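# Flip wooden cone stand and stone disc sticker-up on mat

## Task

Turn over the wooden cone stand and the stone disc, whose round stickers both face down now, so that each rests with its sticker facing up. Each object is judged on its own. Both must end up entirely on the mat, not inside, on top of or beneath each other or anything else, with nothing else on the mat, and nothing may be left tipped over. A reference picture named manual goes with this goal.

## Robot and tools

Robot: two 6-joint arms with parallel-jaw grippers, left_arm and right_arm, mounted facing each other across a table. Scene frame: origin roughly between the bases, +z up, table top at z = +0.020 m; left_arm sits on the +y side (these names do not match image sides). Calibrated bases: left_arm at (-0.022, +0.463, +0.039) m, quat_wxyz (+0.706, 0, 0, -0.708); right_arm at (-0.019, -0.461, +0.039) m, quat_wxyz (+0.700, 0, 0, +0.714). Hand positions, orientations, velocities and targets in results are in each arm's own base frame; fixed cameras and the table use the scene frame. Reported hand positions can be a few cm off, worse at long reach. end_effector_position is the midpoint between the fingers, 3-4 cm behind the tips; fingers point along gripper +x and close along y. Only the last 1.5 cm of each inner finger face is flat.

Row layout (used by execute_actions and move): one flat list of 14 numbers covering both arms, every number in [-1, 1]. First left_arm: waist, shoulder, wrist roll, wrist yaw, wrist pitch, elbow, then gripper opening; then the same seven for right_arm. Note this unusual joint order. The six joint numbers are offsets, not poses: they are added to the Joint targets shown at the start of the action (or call), not to the previous row, so sending the same offset again moves further. Scale: 1.0 equals 3.826 rad for waist, shoulder and elbow, and 4.872 rad for the three wrist joints. Send 0 for a joint to hold its current target. Stated joint ranges (rad): waist -3.054..3.054, shoulder 0..3.142, elbow 0..2.356, wrist pitch -1.571..1.571, wrist yaw -1.571..1.571, wrist roll -3.142..3.142; an action asking more than 0.028 rad past a limit is refused for both arms. The opening number is absolute: +1 fully open, -1 fully closed, empty fingers touch near -0.78. Closing fully takes about 0.6 s or more. To keep a gripper unchanged, resend its current command (0 is a real half-open command). To grip, command about 0.08 below the grip_measured value at first contact; less difference means a gentler grip.

execute_actions(actions, cameras): actions is a list of actions; each action is a table of up to 15 rows, one per 1/30 s step, and a short table repeats its last row to fill 15 steps. Joint targets may lead measured angles by at most 0.685 rad (big joints) or 0.872 rad (wrist), and targets putting the hand over 70 mm from where it is get scaled back, so large moves need several actions. Images are returned only with an empty actions list or when cameras names them ("all" or names: cam_head_left, cam_head_right, cam_left_wrist, cam_right_wrist, each 896x504).

move(target, speed, blend, opening_speed, grip_force, blocking, cameras): plans smooth joint paths to target, one 14-number row or a list of up to 15 rows, all offsets counted from the same starting Joint targets (not chained). speed is the top joint speed in rad/s, 0.01-8, default 0.5, single or per segment. blend (rad) rounds corners between list targets; 0 stops at each. opening_speed (per second on the -1..1 scale, at least 0.2) ramps the fingers. grip_force sets the pad force limit, 8-34 N, single or per arm, and persists. blocking=false returns after about 0.5 s while motion continues. Paths do not avoid obstacles or the other arm. The result adds a move: line (done, off_target, moving, held, fault; limits=held if steps were withheld).

wait(seconds 0-10): lets time pass, holding commands. stop: brakes a running move. zoom_image(camera, region [x0,y0,x1,y1] pixels, at most 504x504) magnifies the latest image from that camera. show_instructions shows the reference images. read_manual returns licence texts. finished_scene(scene) ends the scene permanently; call it only when the goal is met and stable.

Results: Joint positions/velocities per arm in the order above plus finger gap (m, 0.080 open); Joint targets are what the next offsets count from; Tool commands are current gripper commands; grip_measured is the opening on the command scale (up to about 2 mm off); grip_effort_n is motor effort, negative closing; joint torques and External joint torques (estimate of outside load, noisy); Wrist depth gives a 7x7 grid of distances in mm per wrist camera; lines like joint sent to its limit, joint command not followed, blocked, TORQUE FAULT, OVER-SPEED FAULT, MOTOR HOT and OVER-TEMPERATURE FAULT report problems.

Avoid: dropping objects or releasing them while moving, knocking anything off the table (fails), hitting the table or fixtures hard, pressing the arms against each other or gripping the other arm's fingers, straining the wrist camera cables, and sending far targets in one step (overspeed). Contact torque limits (N m): waist 18.2, shoulder 22.5, elbow 22.4, wrist pitch 5.92, wrist yaw 5.9, wrist roll 5.54; reaching one stops that arm for 10 s. Holding loads or stretching out heats motors. Loose objects may occasionally be nudged by outside pushes, so recheck before finishing. Time passes while you think, so plan efficiently and move smoothly.

Each tool is called after "Call:" by a JSON object that holds its "op" and its "data", one argument or row to a line.

Reference images:

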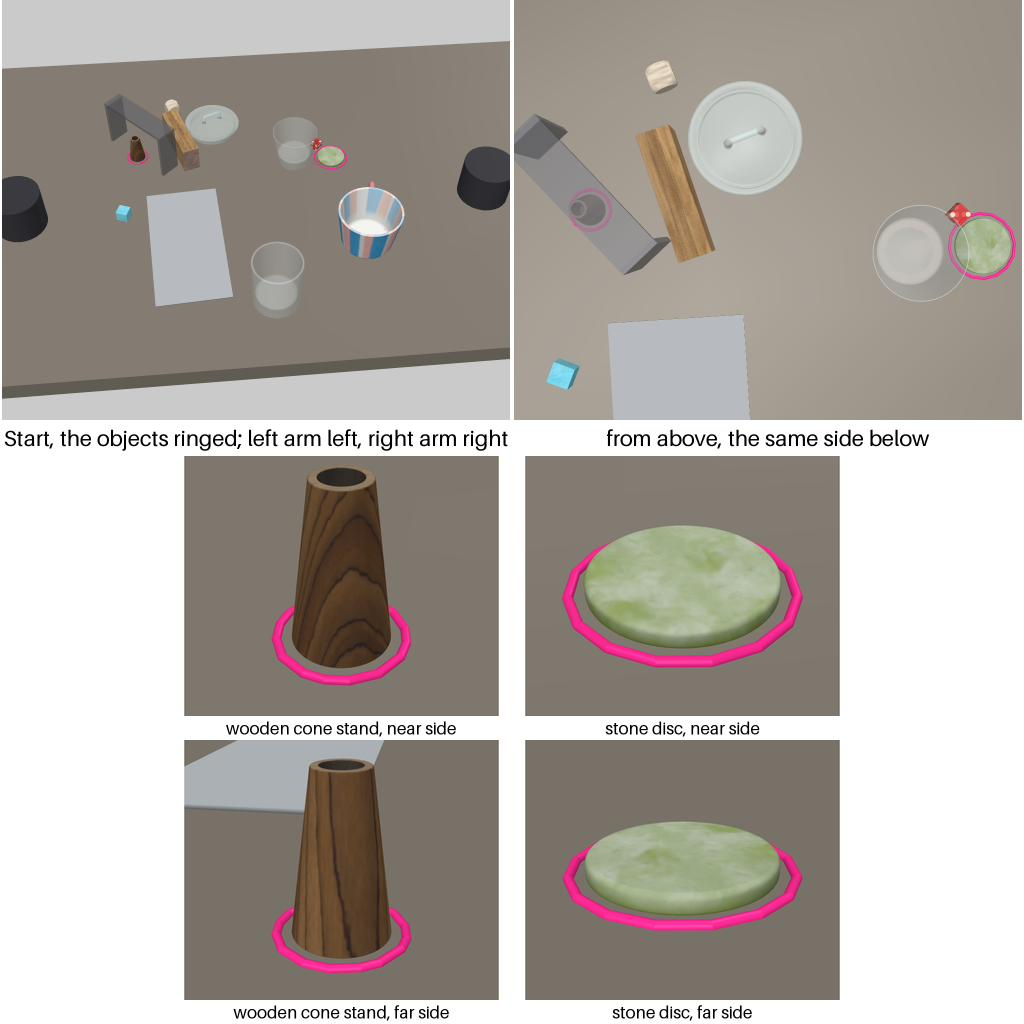

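## Session

Call:
{"op": "execute_actions", "data": {
  "actions": []
}}

Scene clock: 0.00 s.
left_arm: end_effector_position=(+0.2393, -0.1094, +0.2918) grip_measured=+1.000 grip_effort_n=n/a end_effector_quat_wxyz=(+0.791, -0.014, +0.388, -0.472) | right_arm: end_effector_position=(+0.0040, -0.4251, +0.3276) grip_measured=+1.000 grip_effort_n=n/a end_effector_quat_wxyz=(-0.530, -0.270, +0.069, +0.801)
Joint names: [waist, shoulder, wrist roll, wrist yaw, wrist pitch, elbow]
Joint positions: left_arm=[0.024 1.268 0.591 0.87 -1.324 1.392 0.08] | right_arm=[-1.408 1.438 0.624 0.447 -0.343 1.371 0.08]
Joint velocities: within noise
Joint torques (N m): no reading
External joint torques (N m): no reading
Motor temperatures (°C): left_arm=[28 27 33 35 30 27] | right_arm=[27 25 29 32 30 23]
Heat: left arm: hottest wrist yaw 35 °C (+0.0 °C/min); right arm: hottest wrist yaw 32 °C (+0.0 °C/min).
Wrist depth (mm): cam_left_wrist=[406 462 - - - 921 - / 399 444 1695 1315 - 1045 873 / - - 1437 1406 - - 915 / 334 348 407 1632 - - 1041 / 316 344 386 445 - - - / - 84 368 407 - 86 - / - 84 342 382 419 86 -] | cam_right_wrist=[553 634 653 - 767 - - / 582 634 703 753 - - 1053 / 617 667 751 824 - - - / 711 724 821 951 - 1387 1319 / 733 - - - - 1319 1233 / - 75 88 - 1227 89 78 / - 70 - 1379 1221 84 -]
Joint targets: left_arm=[0.024 1.267 0.591 0.871 -1.323 1.392] | right_arm=[-1.408 1.437 0.624 0.448 -0.342 1.372]
Tool commands: left_gripper/opening=+1.0 right_gripper/opening=+1.0

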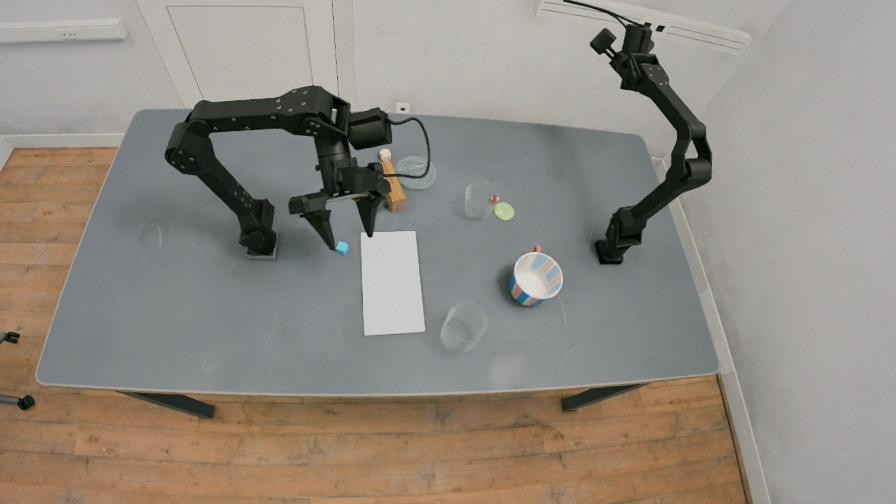

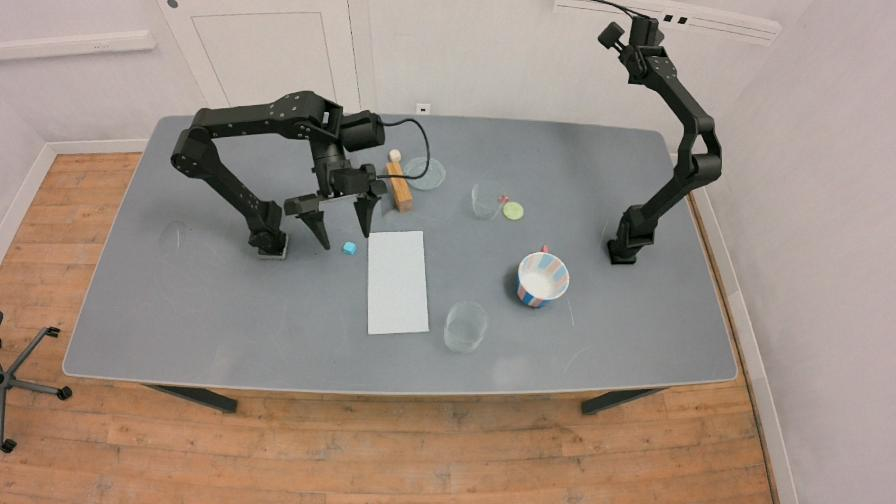

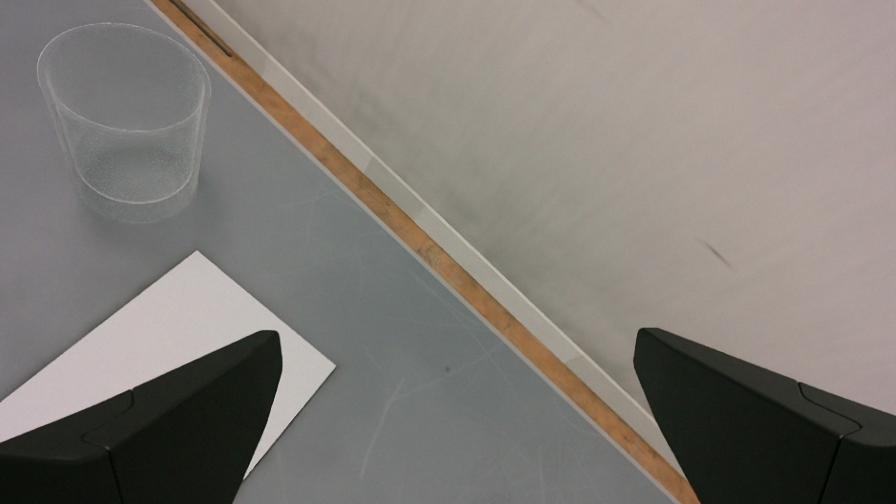

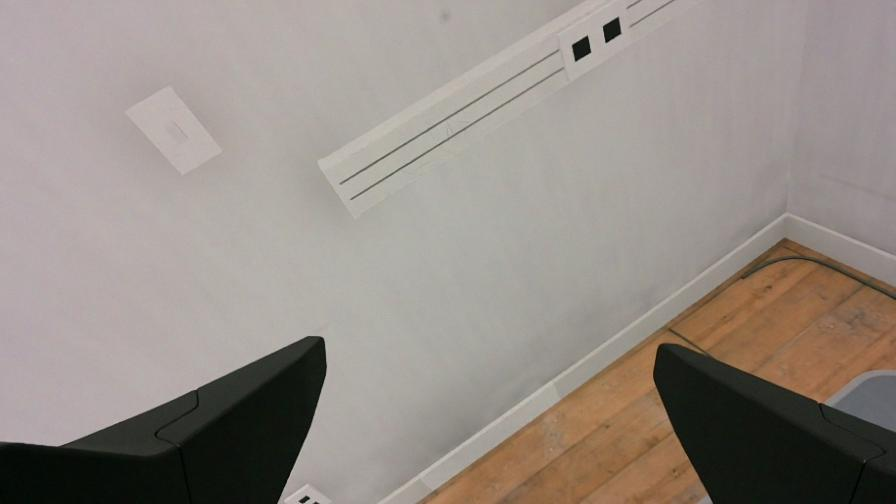

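Call:
{"op": "move", "data": {
  "target": [0.1688,0.1132,-0.1213,-0.1788,-0.0363,0.0750,1,0.2635,0.0687,-0.1281,-0.0920,-0.2377,0.0802,1],
  "speed": 1.0,
  "cameras": ["all"]
}}

Scene clock: 51.73 s.
left_arm: end_effector_position=(+0.2428, +0.1916, +0.2026) grip_measured=+1.000 grip_effort_n=-4.0 end_effector_quat_wxyz=(+0.686, -0.226, +0.650, +0.236) | right_arm: end_effector_position=(+0.2842, -0.1209, +0.2030) grip_measured=+1.000 grip_effort_n=-0.7 end_effector_quat_wxyz=(+0.711, +0.137, +0.674, -0.148)
Joint names: [waist, shoulder, wrist roll, wrist yaw, wrist pitch, elbow]
Joint positions: left_arm=[0.669 1.691 0.003 0.002 -1.498 1.671 0.08] | right_arm=[-0.4 1.688 0.005 0.005 -1.497 1.669 0.08]
Joint torques (N m): left_arm=[0.1 -5.65 -0.08 -0.05 0.58 6.58] | right_arm=[0.07 -5.58 -0.16 -0.25 0.3 5.87]
External joint torques (N m): left_arm=[0.1 1.08 -0.08 -0.05 0.14 0.78] | right_arm=[0.07 1.01 -0.16 -0.25 -0.15 0.16]
Motor temperatures (°C): left_arm=[27 29 32 35 31 33] | right_arm=[27 30 28 32 35 29]
Heat: left arm: hottest wrist yaw 35 °C (+0.0 °C/min); right arm: hottest wrist pitch 35 °C (+5.8 °C/min).
Wrist depth (mm): cam_left_wrist=[245 247 248 205 252 256 259 / 253 258 261 259 212 265 271 / 266 269 270 275 273 277 283 / 279 279 180 179 181 288 294 / 293 284 185 188 188 304 311 / - 84 316 319 - 86 320 / - - 331 342 344 86 -] | cam_right_wrist=[- - - - - - - / - 267 264 - - 259 259 / - - - 272 274 - 270 / 294 - - 289 287 - - / 240 - - - 296 306 297 / 261 75 95 - - 89 78 / - 70 - - - 84 -]
Joint targets: left_arm=[0.669 1.701 0.000 -0.001 -1.500 1.679] | right_arm=[-0.399 1.700 0.000 -0.001 -1.500 1.679]
move: done

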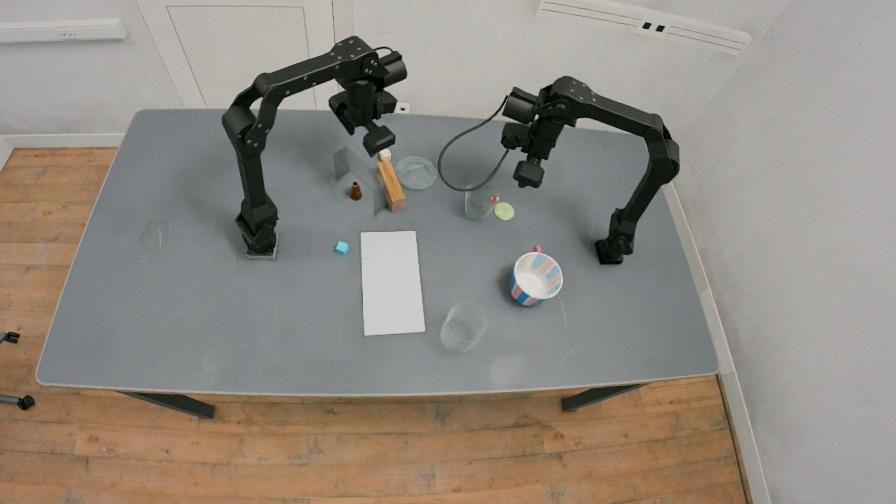

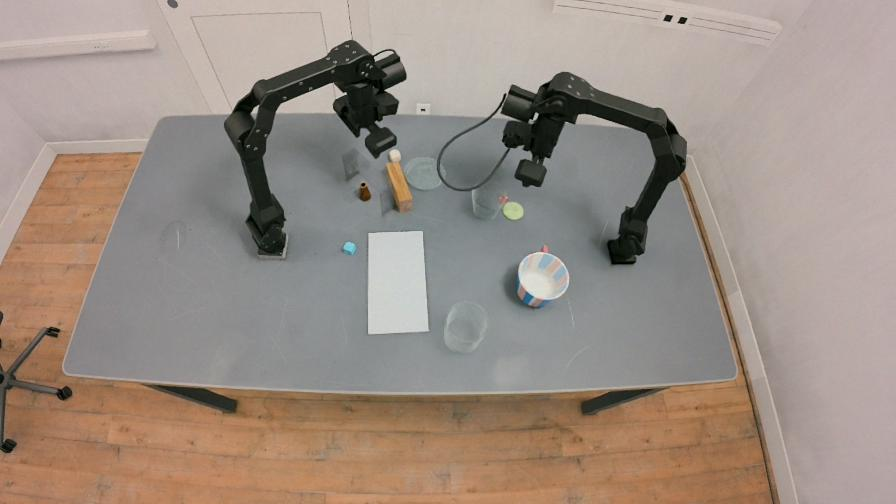

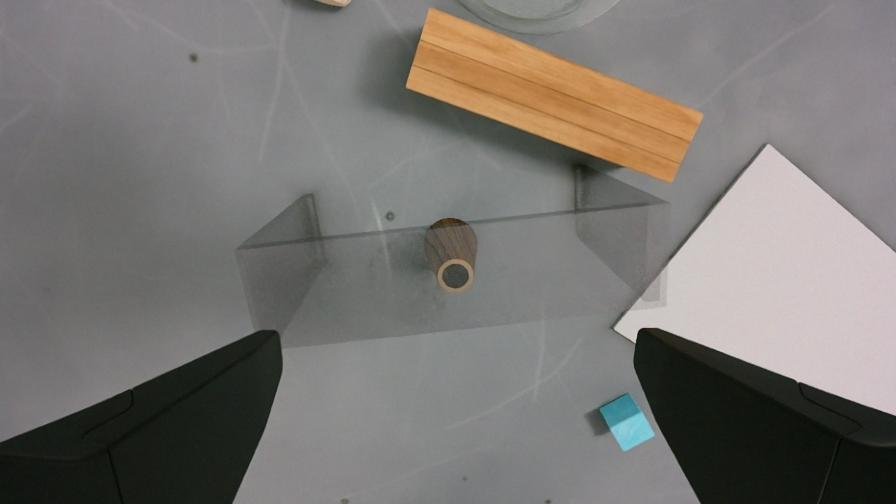

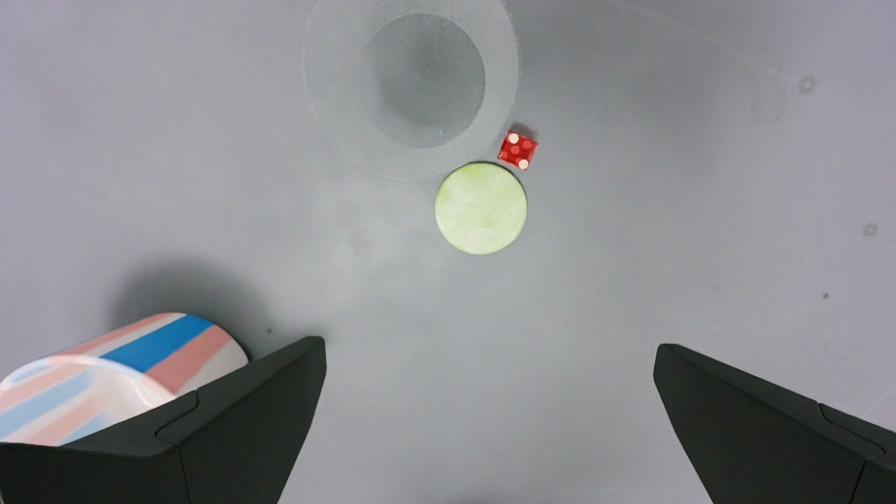

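Call:
{"op": "move", "data": {
  "target": [0,0,0.3017,0,-0.0144,0,1,-0.0091,-0.0870,0,0,0.1995,-0.2399,1],
  "speed": 1.0,
  "cameras": ["cam_left_wrist","cam_right_wrist"]
}}

Scene clock: 88.93 s.
left_arm: end_effector_position=(+0.2319, +0.1831, +0.2023) grip_measured=+1.000 grip_effort_n=-4.9 end_effector_quat_wxyz=(+0.650, +0.271, +0.653, -0.278) | right_arm: end_effector_position=(+0.2690, -0.1242, +0.0742) grip_measured=+1.000 grip_effort_n=-1.2 end_effector_quat_wxyz=(+0.822, +0.116, +0.526, -0.183)
Joint names: [waist, shoulder, wrist roll, wrist yaw, wrist pitch, elbow]
Joint positions: left_arm=[0.669 1.691 1.466 0.001 -1.561 1.671 0.08] | right_arm=[-0.43 1.377 0.005 0.005 -0.531 0.771 0.08]
Joint torques (N m): left_arm=[0.06 -5.48 0.13 0.03 0.43 6.46] | right_arm=[-0.53 -5.98 -0.11 -0.27 1.13 4.05]
External joint torques (N m): left_arm=[0.06 1.09 0.13 -0.03 0.14 0.82] | right_arm=[-0.52 -1.41 -0.12 -0.26 0.13 -1.97]
Heat: left arm: hottest wrist yaw 35 °C (+0.0 °C/min); right arm: hottest wrist pitch 31 °C (-3.0 °C/min).
Wrist depth (mm): cam_left_wrist=[236 240 197 157 257 264 272 / 246 249 205 164 269 277 283 / 258 257 212 172 284 291 296 / 269 256 279 181 297 - 305 / 281 286 293 189 - 319 - / - 84 310 200 328 86 339 / - 84 328 338 353 86 -] | cam_right_wrist=[- - - 178 - 178 - / - - - - - - - / 172 - - - - - - / - 169 167 162 - - - / - - 165 159 162 - - / - 75 95 156 - 89 73 / - 70 - - - 84 -]
Joint targets: left_arm=[0.669 1.701 1.470 -0.001 -1.563 1.679] | right_arm=[-0.434 1.367 0.000 -0.001 -0.528 0.761]
joint sent to its limit (left arm) — the wrist pitch, lower limit.
move: done
Images, in order (width x height): cam_left_wrist 896x504, cam_right_wrist 896x504.

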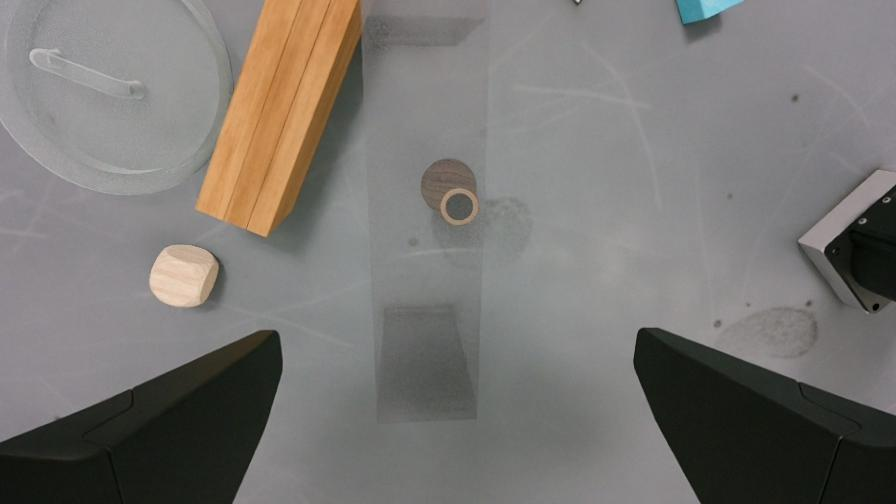

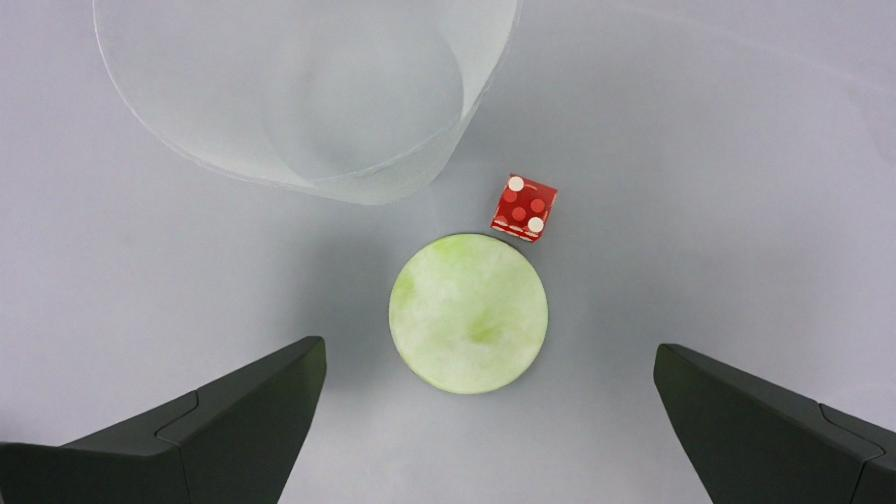

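Call:
{"op": "move", "data": {
  "target": [0,0.0024,0,0,0.0805,-0.0965,1,0.0016,0.0374,0,0,0.0552,-0.0329,1],
  "speed": 0.4,
  "cameras": ["all"]
}}

Scene clock: 104.17 s.
left_arm: end_effector_position=(+0.2411, +0.1904, +0.1107) grip_measured=+1.000 grip_effort_n=-4.9 end_effector_quat_wxyz=(+0.654, +0.278, +0.649, -0.271) | right_arm: end_effector_position=(+0.2746, -0.1268, +0.0245) grip_measured=+1.000 grip_effort_n=-1.2 end_effector_quat_wxyz=(+0.827, +0.114, +0.519, -0.184)
Joint names: [waist, shoulder, wrist roll, wrist yaw, wrist pitch, elbow]
Joint positions: left_arm=[0.669 1.703 1.467 0.001 -1.173 1.318 0.08] | right_arm=[-0.43 1.501 0.005 0.005 -0.263 0.644 0.08]
Joint torques (N m): left_arm=[0.05 -5.86 0.12 0.04 0.73 4.81] | right_arm=[0.04 -4.22 -0.19 -0.28 1.14 3.57]
External joint torques (N m): left_arm=[0.05 0.88 0.12 -0.01 0.4 -0.94] | right_arm=[0.03 0.78 -0.19 -0.27 0.08 -1.95]
Heat: left arm: hottest elbow 34 °C (+1.0 °C/min); right arm: hottest wrist pitch 31 °C (-4.1 °C/min).
Wrist depth (mm): cam_left_wrist=[160 115 115 71 73 174 177 / 167 119 120 - - 182 184 / 175 124 141 78 81 191 192 / 179 130 186 83 84 198 206 / 181 178 196 87 89 210 215 / - 84 207 90 92 86 223 / - 84 220 98 228 86 -] | cam_right_wrist=[128 128 127 - - - 124 / - 125 125 - 123 - - / 123 122 - - 120 - - / - - - 113 117 - 117 / 117 - 110 111 110 114 - / - 74 94 109 113 89 112 / - 70 112 111 112 85 -]
Joint targets: left_arm=[0.669 1.710 1.470 0.000 -1.171 1.310] | right_arm=[-0.428 1.510 0.000 -0.001 -0.259 0.636]
move: done

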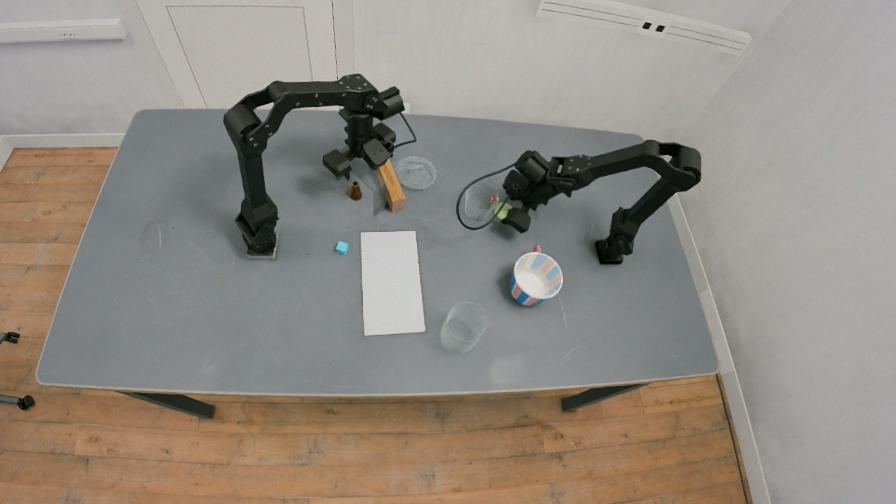

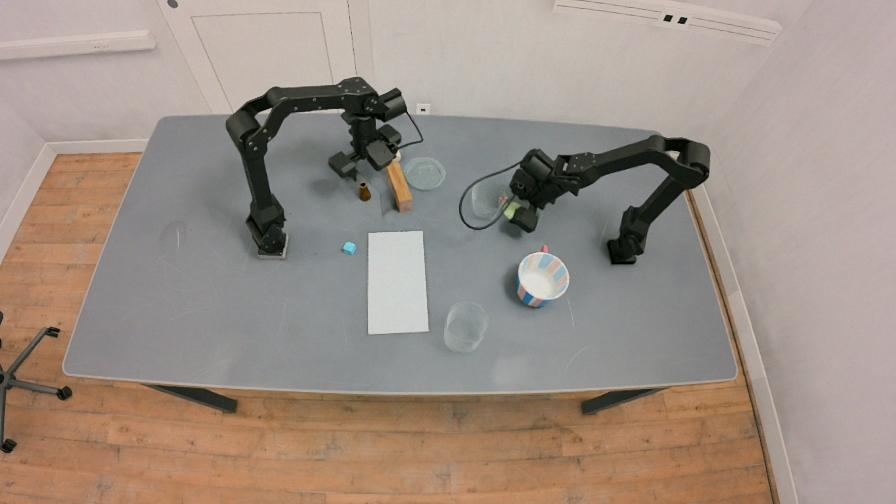

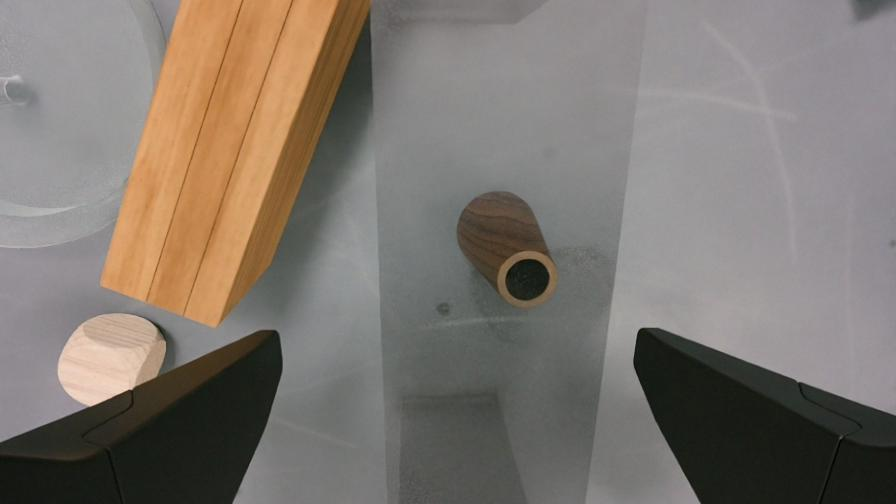

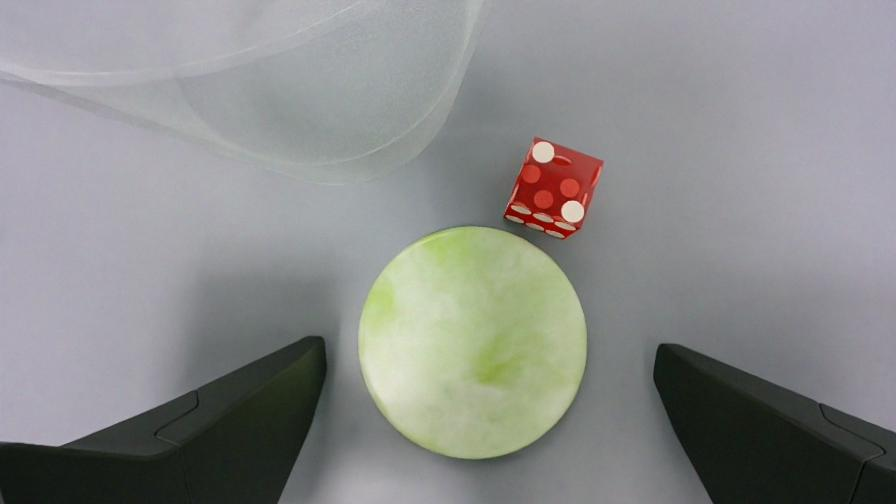

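Call:
{"op": "move", "data": {
  "target": [
    [0,0,0,0,0.0191,-0.0280,1,0.0034,0.0055,0,0,0.0072,-0.0037,1],
    [0,0,0,0,0.0191,-0.0280,0.25,0.0034,0.0055,0,0,0.0072,-0.0037,0.3]
  ],
  "speed": 0.2,
  "opening_speed": 1.0,
  "cameras": ["cam_left_wrist","cam_right_wrist"]
}}

Scene clock: 118.40 s.
left_arm: end_effector_position=(+0.2344, +0.1851, +0.0841) grip_measured=+0.254 grip_effort_n=-18.8 end_effector_quat_wxyz=(+0.652, +0.274, +0.652, -0.275) | right_arm: end_effector_position=(+0.2783, -0.1243, +0.0207) grip_measured=+0.382 grip_effort_n=-83.5 end_effector_quat_wxyz=(+0.832, +0.109, +0.514, -0.179)
Joint names: [waist, shoulder, wrist roll, wrist yaw, wrist pitch, elbow]
Joint positions: left_arm=[0.669 1.703 1.467 0.001 -1.08 1.211 0.046] | right_arm=[-0.418 1.515 0.003 0.004 -0.223 0.632 0.052]
Joint torques (N m): left_arm=[0.06 -5.68 0.12 0.04 0.72 4.65] | right_arm=[0.31 -3.35 -0.12 -0.23 0.88 3.53]
External joint torques (N m): left_arm=[0.06 0.97 0.11 -0.02 0.44 -0.95] | right_arm=[0.33 1.67 -0.12 -0.23 -0.2 -1.91]
Heat: left arm: hottest wrist yaw 34 °C (-1.0 °C/min); right arm: hottest wrist pitch 32 °C (-2.0 °C/min).
Wrist depth (mm): cam_left_wrist=[- 89 - - - 151 153 / - 93 - - - 156 161 / 97 - - - - 165 169 / 101 102 - - - 172 177 / - 113 - - - 182 187 / 170 170 - - - 84 197 / - - - - - - -] | cam_right_wrist=[- - 125 - - - - / - - - - - - - / - 123 - - 118 - 118 / - - 118 110 110 - 115 / - - - 108 108 114 - / - 113 81 106 106 111 - / - - 67 104 104 86 -]
Joint targets: left_arm=[0.669 1.710 1.470 0.000 -1.078 1.202] | right_arm=[-0.415 1.531 0.000 0.000 -0.224 0.621]
move: done
Images, in order (width x height): cam_left_wrist 896x504, cam_right_wrist 896x504.

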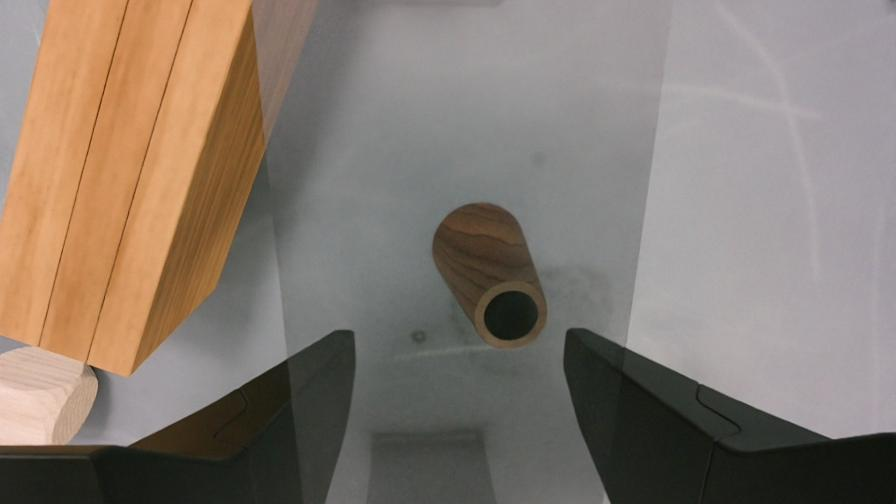

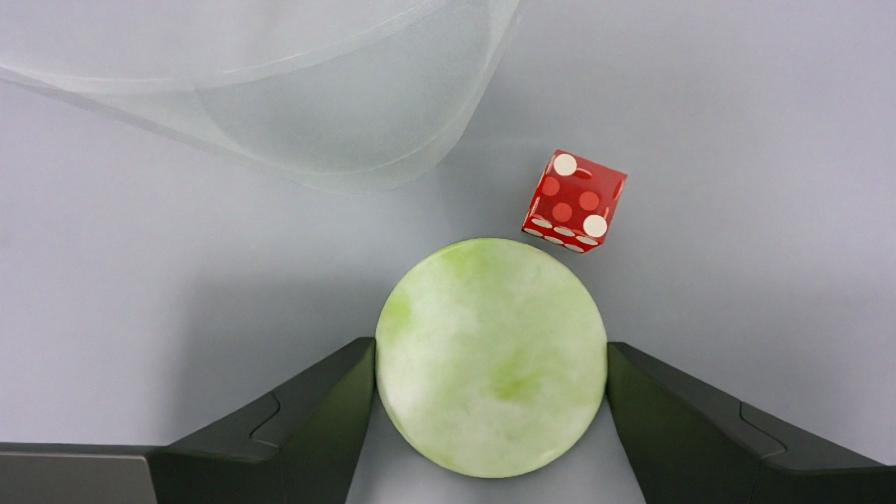

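Call:
{"op": "move", "data": {
  "target": [0,0,0,0,0,0,-0.3,0,-0.0042,0,0,0,0.0029,0.3],
  "opening_speed": 0.8,
  "cameras": ["cam_left_wrist"]
}}

Scene clock: 130.17 s.
left_arm: end_effector_position=(+0.2359, +0.1865, +0.0840) grip_measured=-0.062 grip_effort_n=-83.5 end_effector_quat_wxyz=(+0.653, +0.277, +0.650, -0.273) | right_arm: end_effector_position=(+0.2784, -0.1243, +0.0209) grip_measured=+0.382 grip_effort_n=-83.5 end_effector_quat_wxyz=(+0.832, +0.109, +0.514, -0.179)
Joint names: [waist, shoulder, wrist roll, wrist yaw, wrist pitch, elbow]
Joint positions: left_arm=[0.669 1.703 1.467 0 -1.071 1.211 0.032] | right_arm=[-0.418 1.514 0.003 0.004 -0.223 0.632 0.052]
Joint torques (N m): left_arm=[0.03 -5.79 0.1 0.08 0.16 4.68] | right_arm=[0.24 -5.15 -0.12 -0.22 0.91 4.51]
External joint torques (N m): left_arm=[0.04 0.91 0.1 0.02 -0.12 -0.92] | right_arm=[0.24 -0.05 -0.12 -0.22 -0.2 -1.07]
Heat: left arm: hottest wrist yaw 34 °C (-1.0 °C/min); right arm: hottest wrist pitch 31 °C (-1.0 °C/min).
Wrist depth (mm): cam_left_wrist=[- 90 - - - 150 151 / 93 94 - - - 157 159 / 97 99 - - - 164 166 / 102 103 - - - 172 175 / - 110 - - - 181 185 / 162 174 - - - 188 195 / - - - - - - -] | cam_right_wrist=[- - - - 125 - 125 / 125 123 - 123 123 121 - / - 121 - 121 - - - / - - - 110 110 - 114 / - - 112 109 108 113 112 / - 112 81 106 106 111 110 / - - 67 104 104 86 -]
Joint targets: left_arm=[0.669 1.710 1.470 0.000 -1.078 1.202] | right_arm=[-0.415 1.515 0.000 0.000 -0.224 0.632]
move: done
Images, in order (width x height): cam_left_wrist 896x504.

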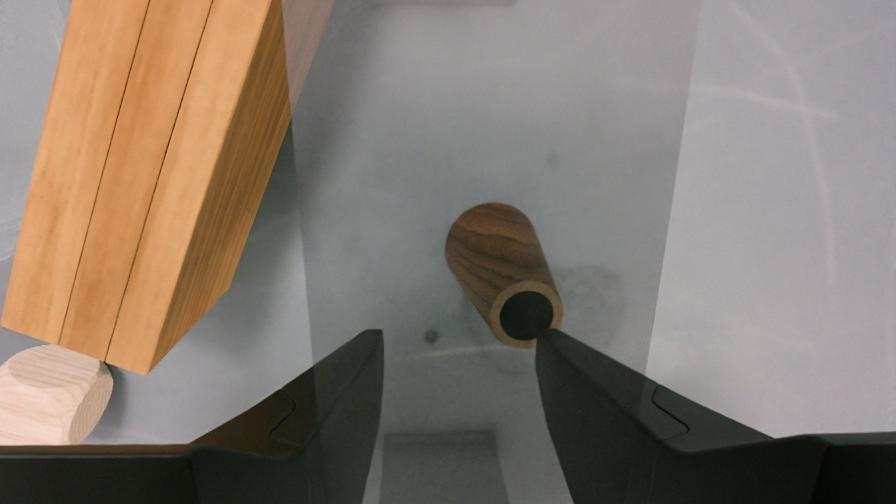

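Call:
{"op": "move", "data": {
  "target": [
    [0,0,0,0,-0.0969,0.1247,-0.3,0,-0.0387,0,0,-0.0624,0.0337,0.3],
    [0.1882,0,0,0,-0.0969,0.1247,-0.3,0.1085,0.0340,0,0,-0.0617,0.1055,0.3],
    [0.1882,0,0,0,0,0.0010,-0.3,0.1085,0.0643,0,0,-0.0097,0.0697,0.3]
  ],
  "speed": [0.4,0.6,0.3],
  "cameras": ["all"]
}}

Scene clock: 160.67 s.
left_arm: end_effector_position=(+0.2266, +0.1970, +0.0953) grip_measured=+0.012 grip_effort_n=-83.5 end_effector_quat_wxyz=(+0.757, +0.096, +0.548, -0.342) | right_arm: end_effector_position=(+0.3714, -0.0018, +0.0533) grip_measured=+0.382 grip_effort_n=-83.5 end_effector_quat_wxyz=(+0.847, +0.001, +0.531, -0.004)
Joint names: [waist, shoulder, wrist roll, wrist yaw, wrist pitch, elbow]
Joint positions: left_arm=[0.909 1.878 1.606 0.394 -1.339 1.4 0.036] | right_arm=[-0.003 1.693 0.003 0.004 -0.402 0.975 0.052]
Joint torques (N m): left_arm=[2.96 -7.95 -0.73 -0.52 0.3 5.65] | right_arm=[0.05 -6.91 -0.02 -0.04 0.92 4.79]
External joint torques (N m): left_arm=[2.97 -0.34 -0.74 -0.82 0.42 0.4] | right_arm=[0.08 -0.13 -0.02 -0.04 -0.12 -1.05]
External joint torques when the fault began: left_arm=[13.08 -3.99 -1.3 -4.98 0.99 0.8]
Motor temperatures (°C): left_arm=[30 43 33 37 34 35] | right_arm=[27 29 28 31 31 28]
Heat: left arm: hottest shoulder 43 °C (+13.1 °C/min); right arm: hottest wrist pitch 31 °C (+0.0 °C/min).
Wrist depth (mm): cam_left_wrist=[158 118 125 84 93 245 - / 111 115 136 81 220 225 267 / 109 115 171 80 90 233 271 / - 134 168 79 - 231 253 / - 157 166 80 86 221 254 / - 156 73 - 84 72 245 / - - 72 - 82 - -] | cam_right_wrist=[- - - - - - - / - - - - 151 - - / - - - - 144 146 - / - - - 110 111 - - / - - - 108 108 - - / - - 81 106 106 - - / - - 67 105 103 86 -]
Joint targets: left_arm=[0.945 1.873 1.581 0.368 -1.338 1.405] | right_arm=[-0.003 1.693 0.003 0.004 -0.402 0.975]
Tool commands: left_gripper/opening=-0.3 right_gripper/opening=+0.3
TORQUE FAULT: the external load on the wrist yaw of the left arm reached its load limit, and that arm stopped for 10 seconds. That time counts as 18 of the actions that you can send in this scene. A torque fault puts only its own arm into a fault stop. That arm's remaining commands of this call were not run. That arm keeps its grip as last carried out and accepts commands again: back off and push less far. That arm stops again whenever a joint's load reaches its limit.
right_arm now holds where it is
move: fault (left_arm), off_target (right_arm; braked at the fault stop of left_arm); path passed 2 of 3 targets; left_arm: the waist is farthest, 0.480 rad from its target; right_arm: the wrist pitch is farthest, 0.131 rad from its target

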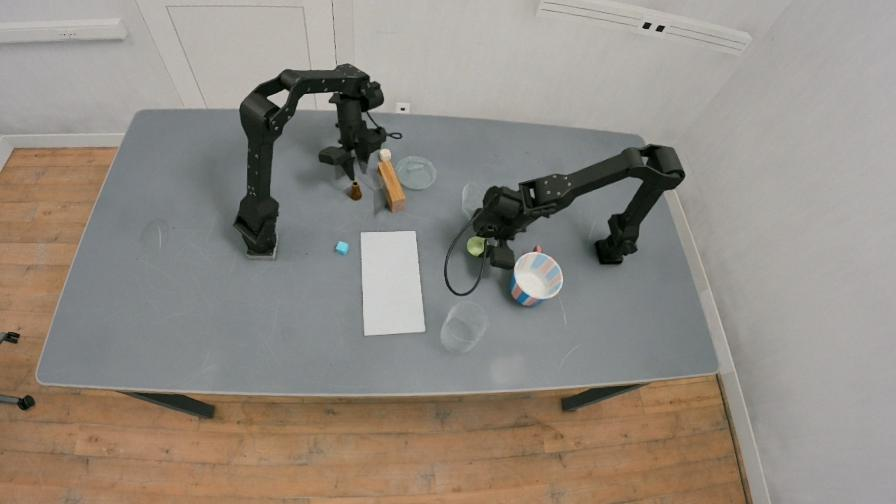

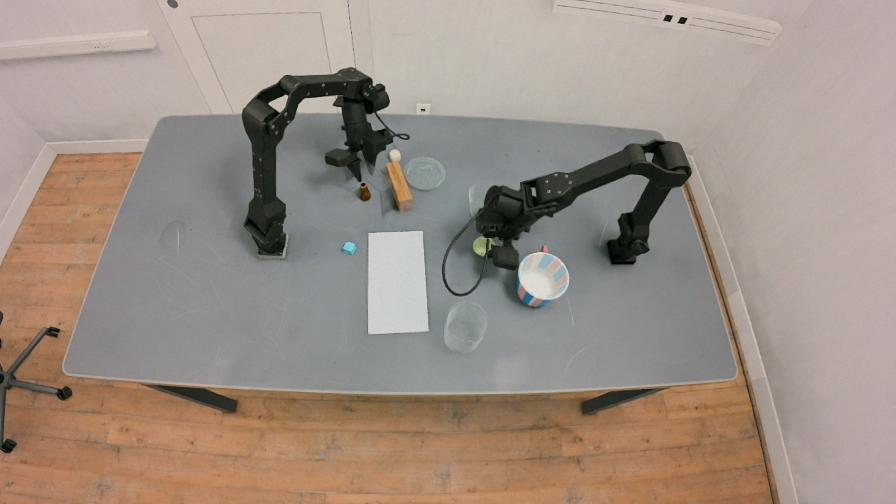

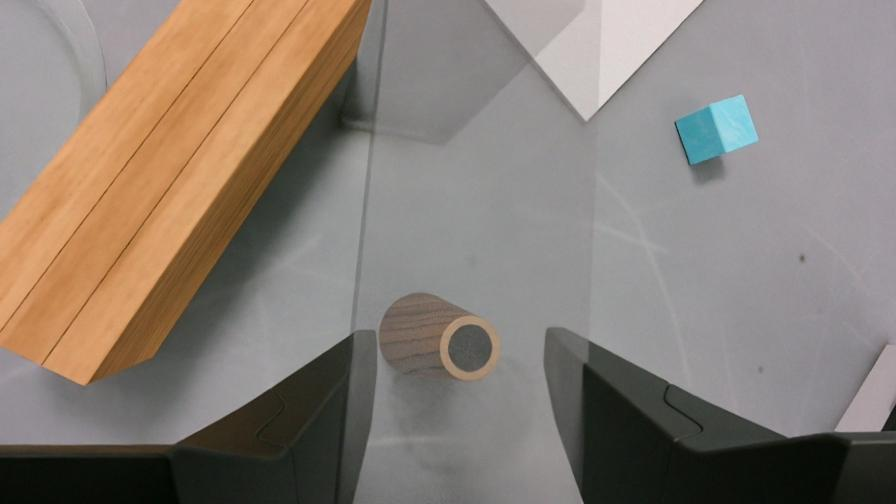

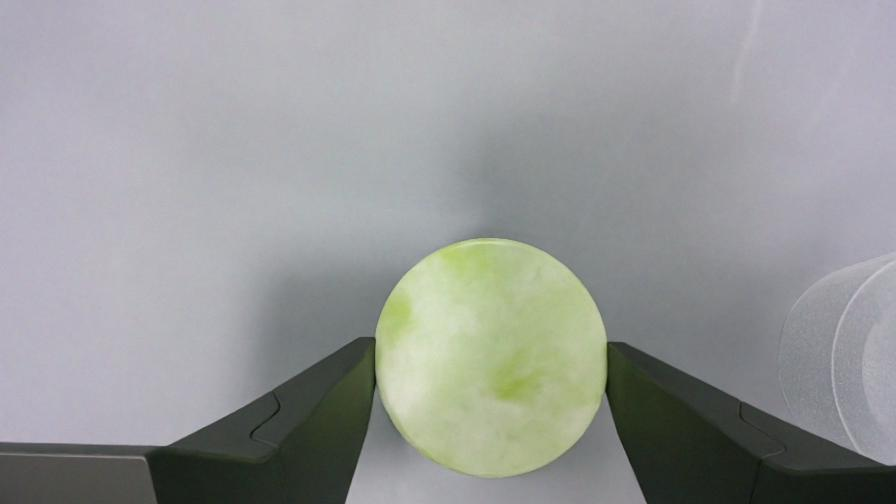

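Call:
{"op": "move", "data": {
  "target": [
    [0,0,0,0,0,0,1,0,0.0178,0,0,0.0268,-0.02,0.3],
    [0,0,0,0,-0.0472,0.0863,1,0,0.0178,0,0,0.0268,-0.02,1],
    [-0.0693,-0.1759,-0.3245,-0.0755,-0.0127,-0.0013,1,0,-0.0125,0,0,-0.0251,0.0158,1],
    [-0.0693,-0.2905,-0.3245,-0.0755,0.2085,-0.2891,1,0,0.1958,0,0,-0.2356,0.2977,1]
  ],
  "speed": [0.2,0.4,0.7,0.8],
  "opening_speed": 1.0,
  "cameras": ["all"]
}}

Scene clock: 213.53 s.
left_arm: end_effector_position=(+0.1794, +0.1451, +0.0781) grip_measured=+0.997 grip_effort_n=14.7 end_effector_quat_wxyz=(+0.872, -0.127, +0.360, +0.307) | right_arm: end_effector_position=(+0.4069, -0.0024, +0.0481) grip_measured=+0.997 grip_effort_n=17.0 end_effector_quat_wxyz=(+0.595, -0.002, +0.804, -0.003)
Joint names: [waist, shoulder, wrist roll, wrist yaw, wrist pitch, elbow]
Joint positions: left_arm=[0.682 0.766 0.003 0.003 -0.325 0.308 0.08] | right_arm=[-0.003 2.425 0 0.009 -1.547 2.105 0.08]
Joint torques (N m): left_arm=[-0.19 -1.66 -0.06 -0.05 1.82 5.7] | right_arm=[-0.03 -9.13 0.07 -0.24 -0.25 4.99]
External joint torques (N m): left_arm=[-0.19 -0.41 -0.07 -0.05 0.34 -1.16] | right_arm=[-0.05 1.89 0.07 -0.24 -0.06 -0.22]
Heat: left arm: hottest shoulder 40 °C (-4.0 °C/min); right arm: hottest wrist pitch 31 °C (+0.0 °C/min).
Wrist depth (mm): cam_left_wrist=[- 88 90 90 93 94 94 / - 83 83 85 85 88 88 / - 111 196 199 200 155 202 / - 129 185 187 188 158 192 / 170 169 173 172 177 178 179 / - 84 163 164 165 86 168 / - 84 153 155 156 86 -] | cam_right_wrist=[- - 87 87 - 86 86 / - - - - - - 94 / 107 105 - - 103 101 103 / - - - 112 113 - - / - - 125 125 123 - - / - 75 95 139 - 89 73 / - 70 - - - 84 -]
Joint targets: left_arm=[0.680 0.761 0.000 0.001 -0.322 0.299] | right_arm=[-0.003 2.442 0.003 0.004 -1.550 2.114]
move: done; joint sent to its limit at target 2; target 2's new numbers were sent with right_arm's shoulder 0.040 rad from that target

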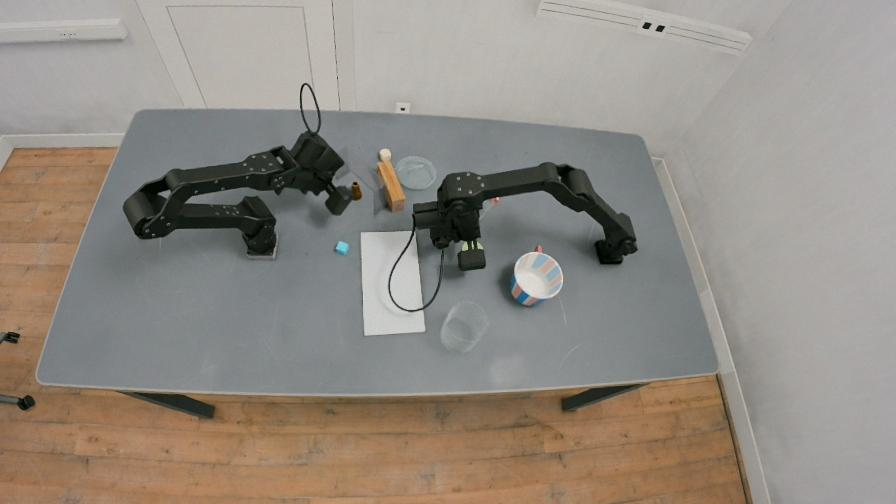

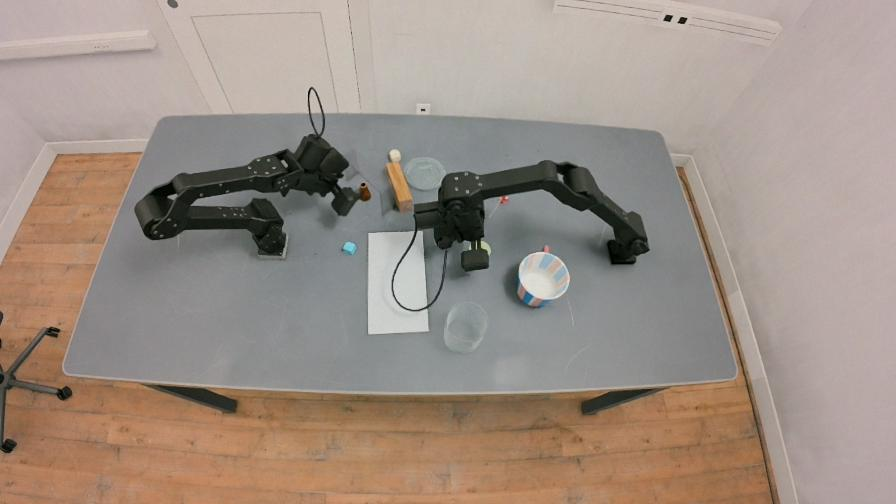

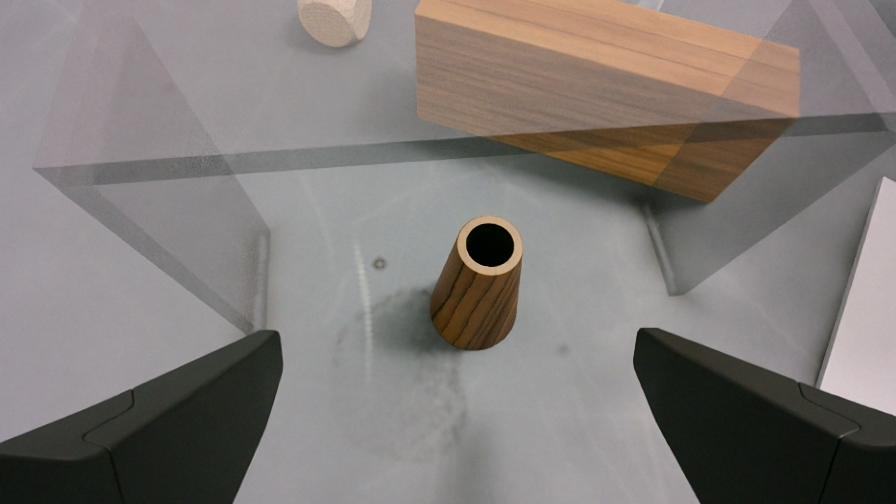

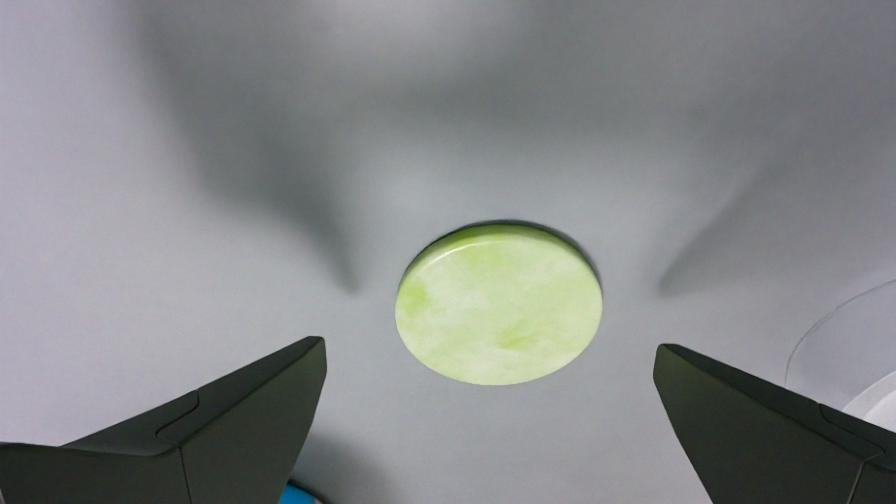

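Call:
{"op": "move", "data": {
  "target": [
    [-0.0089,0.0915,0,0,0.0825,-0.0146,1,-0.0018,0.0165,0,0,0.0004,-0.0065,1],
    [-0.0089,0.0915,0,0,0.0825,-0.0146,-0.4,-0.0018,0.0165,0,0,0.0004,-0.0065,0.3]
  ],
  "speed": 0.3,
  "opening_speed": 1.0,
  "grip_force": [20,34],
  "cameras": ["cam_left_wrist","cam_right_wrist"]
}}

Scene clock: 232.90 s.
left_arm: end_effector_position=(+0.2102, +0.1586, +0.0410) grip_measured=-0.302 grip_effort_n=-55.6 end_effector_quat_wxyz=(+0.878, -0.120, +0.359, +0.293) | right_arm: end_effector_position=(+0.4044, -0.0039, +0.0352) grip_measured=+0.303 grip_effort_n=-15.1 end_effector_quat_wxyz=(+0.581, -0.008, +0.814, -0.007)
Joint names: [waist, shoulder, wrist roll, wrist yaw, wrist pitch, elbow]
Joint positions: left_arm=[0.648 1.106 0.003 0.003 0.078 0.251 0.021] | right_arm=[-0.001 2.459 0.002 0.022 -1.549 2.105 0.049]
Joint torques (N m): left_arm=[-0.2 -1.82 -0.05 -0.04 1.79 5.01] | right_arm=[-0.84 -5.77 0.04 -0.76 0 2.51]
External joint torques (N m): left_arm=[-0.18 0.7 -0.05 -0.05 0.31 -0.99] | right_arm=[-0.77 5.42 0.04 -0.78 0.24 -2.66]
Motor temperatures (°C): left_arm=[28 34 33 35 33 34] | right_arm=[26 34 28 31 31 28]
Heat: left arm: hottest wrist yaw 35 °C (-2.0 °C/min); right arm: hottest shoulder 34 °C (+5.0 °C/min).
Wrist depth (mm): cam_left_wrist=[- - - - - - - / - - - - - - - / - - - 153 157 149 95 / - 142 145 148 149 131 96 / 104 131 136 - 137 137 139 / - 125 78 110 72 132 134 / - - - 121 - - -] | cam_right_wrist=[- - - 77 75 - - / - - - - - - 84 / - 94 94 96 - 92 92 / - 106 103 101 103 - - / - - - 112 112 120 - / - - 75 140 131 83 - / - - 75 162 156 76 -]
Joint targets: left_arm=[0.646 1.111 0.000 0.001 0.080 0.243] | right_arm=[-0.010 2.505 0.003 0.004 -1.547 2.089]
grip_force (N): 20, 34
move: off_target (right_arm); target 2's new numbers were sent with right_arm's shoulder 0.046 rad from that target; right_arm: the shoulder is farthest, 0.046 rad from its target
Images, in order (width x height): cam_left_wrist 896x504, cam_right_wrist 896x504.

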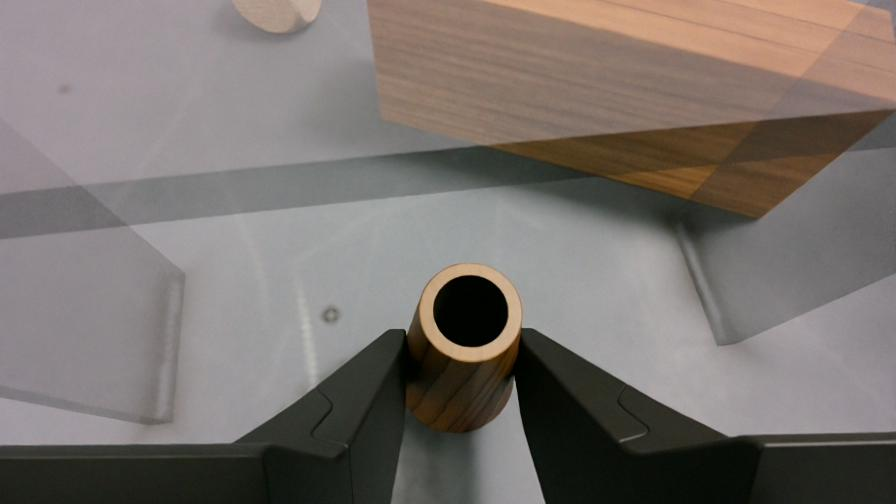

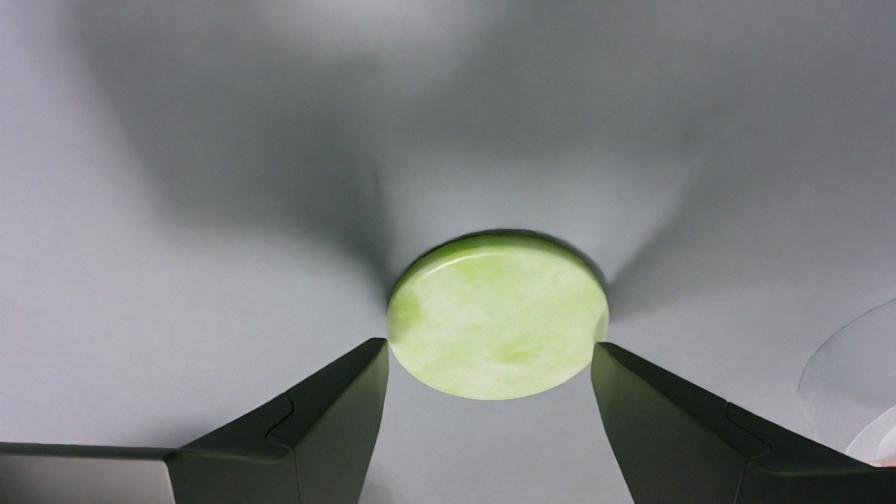

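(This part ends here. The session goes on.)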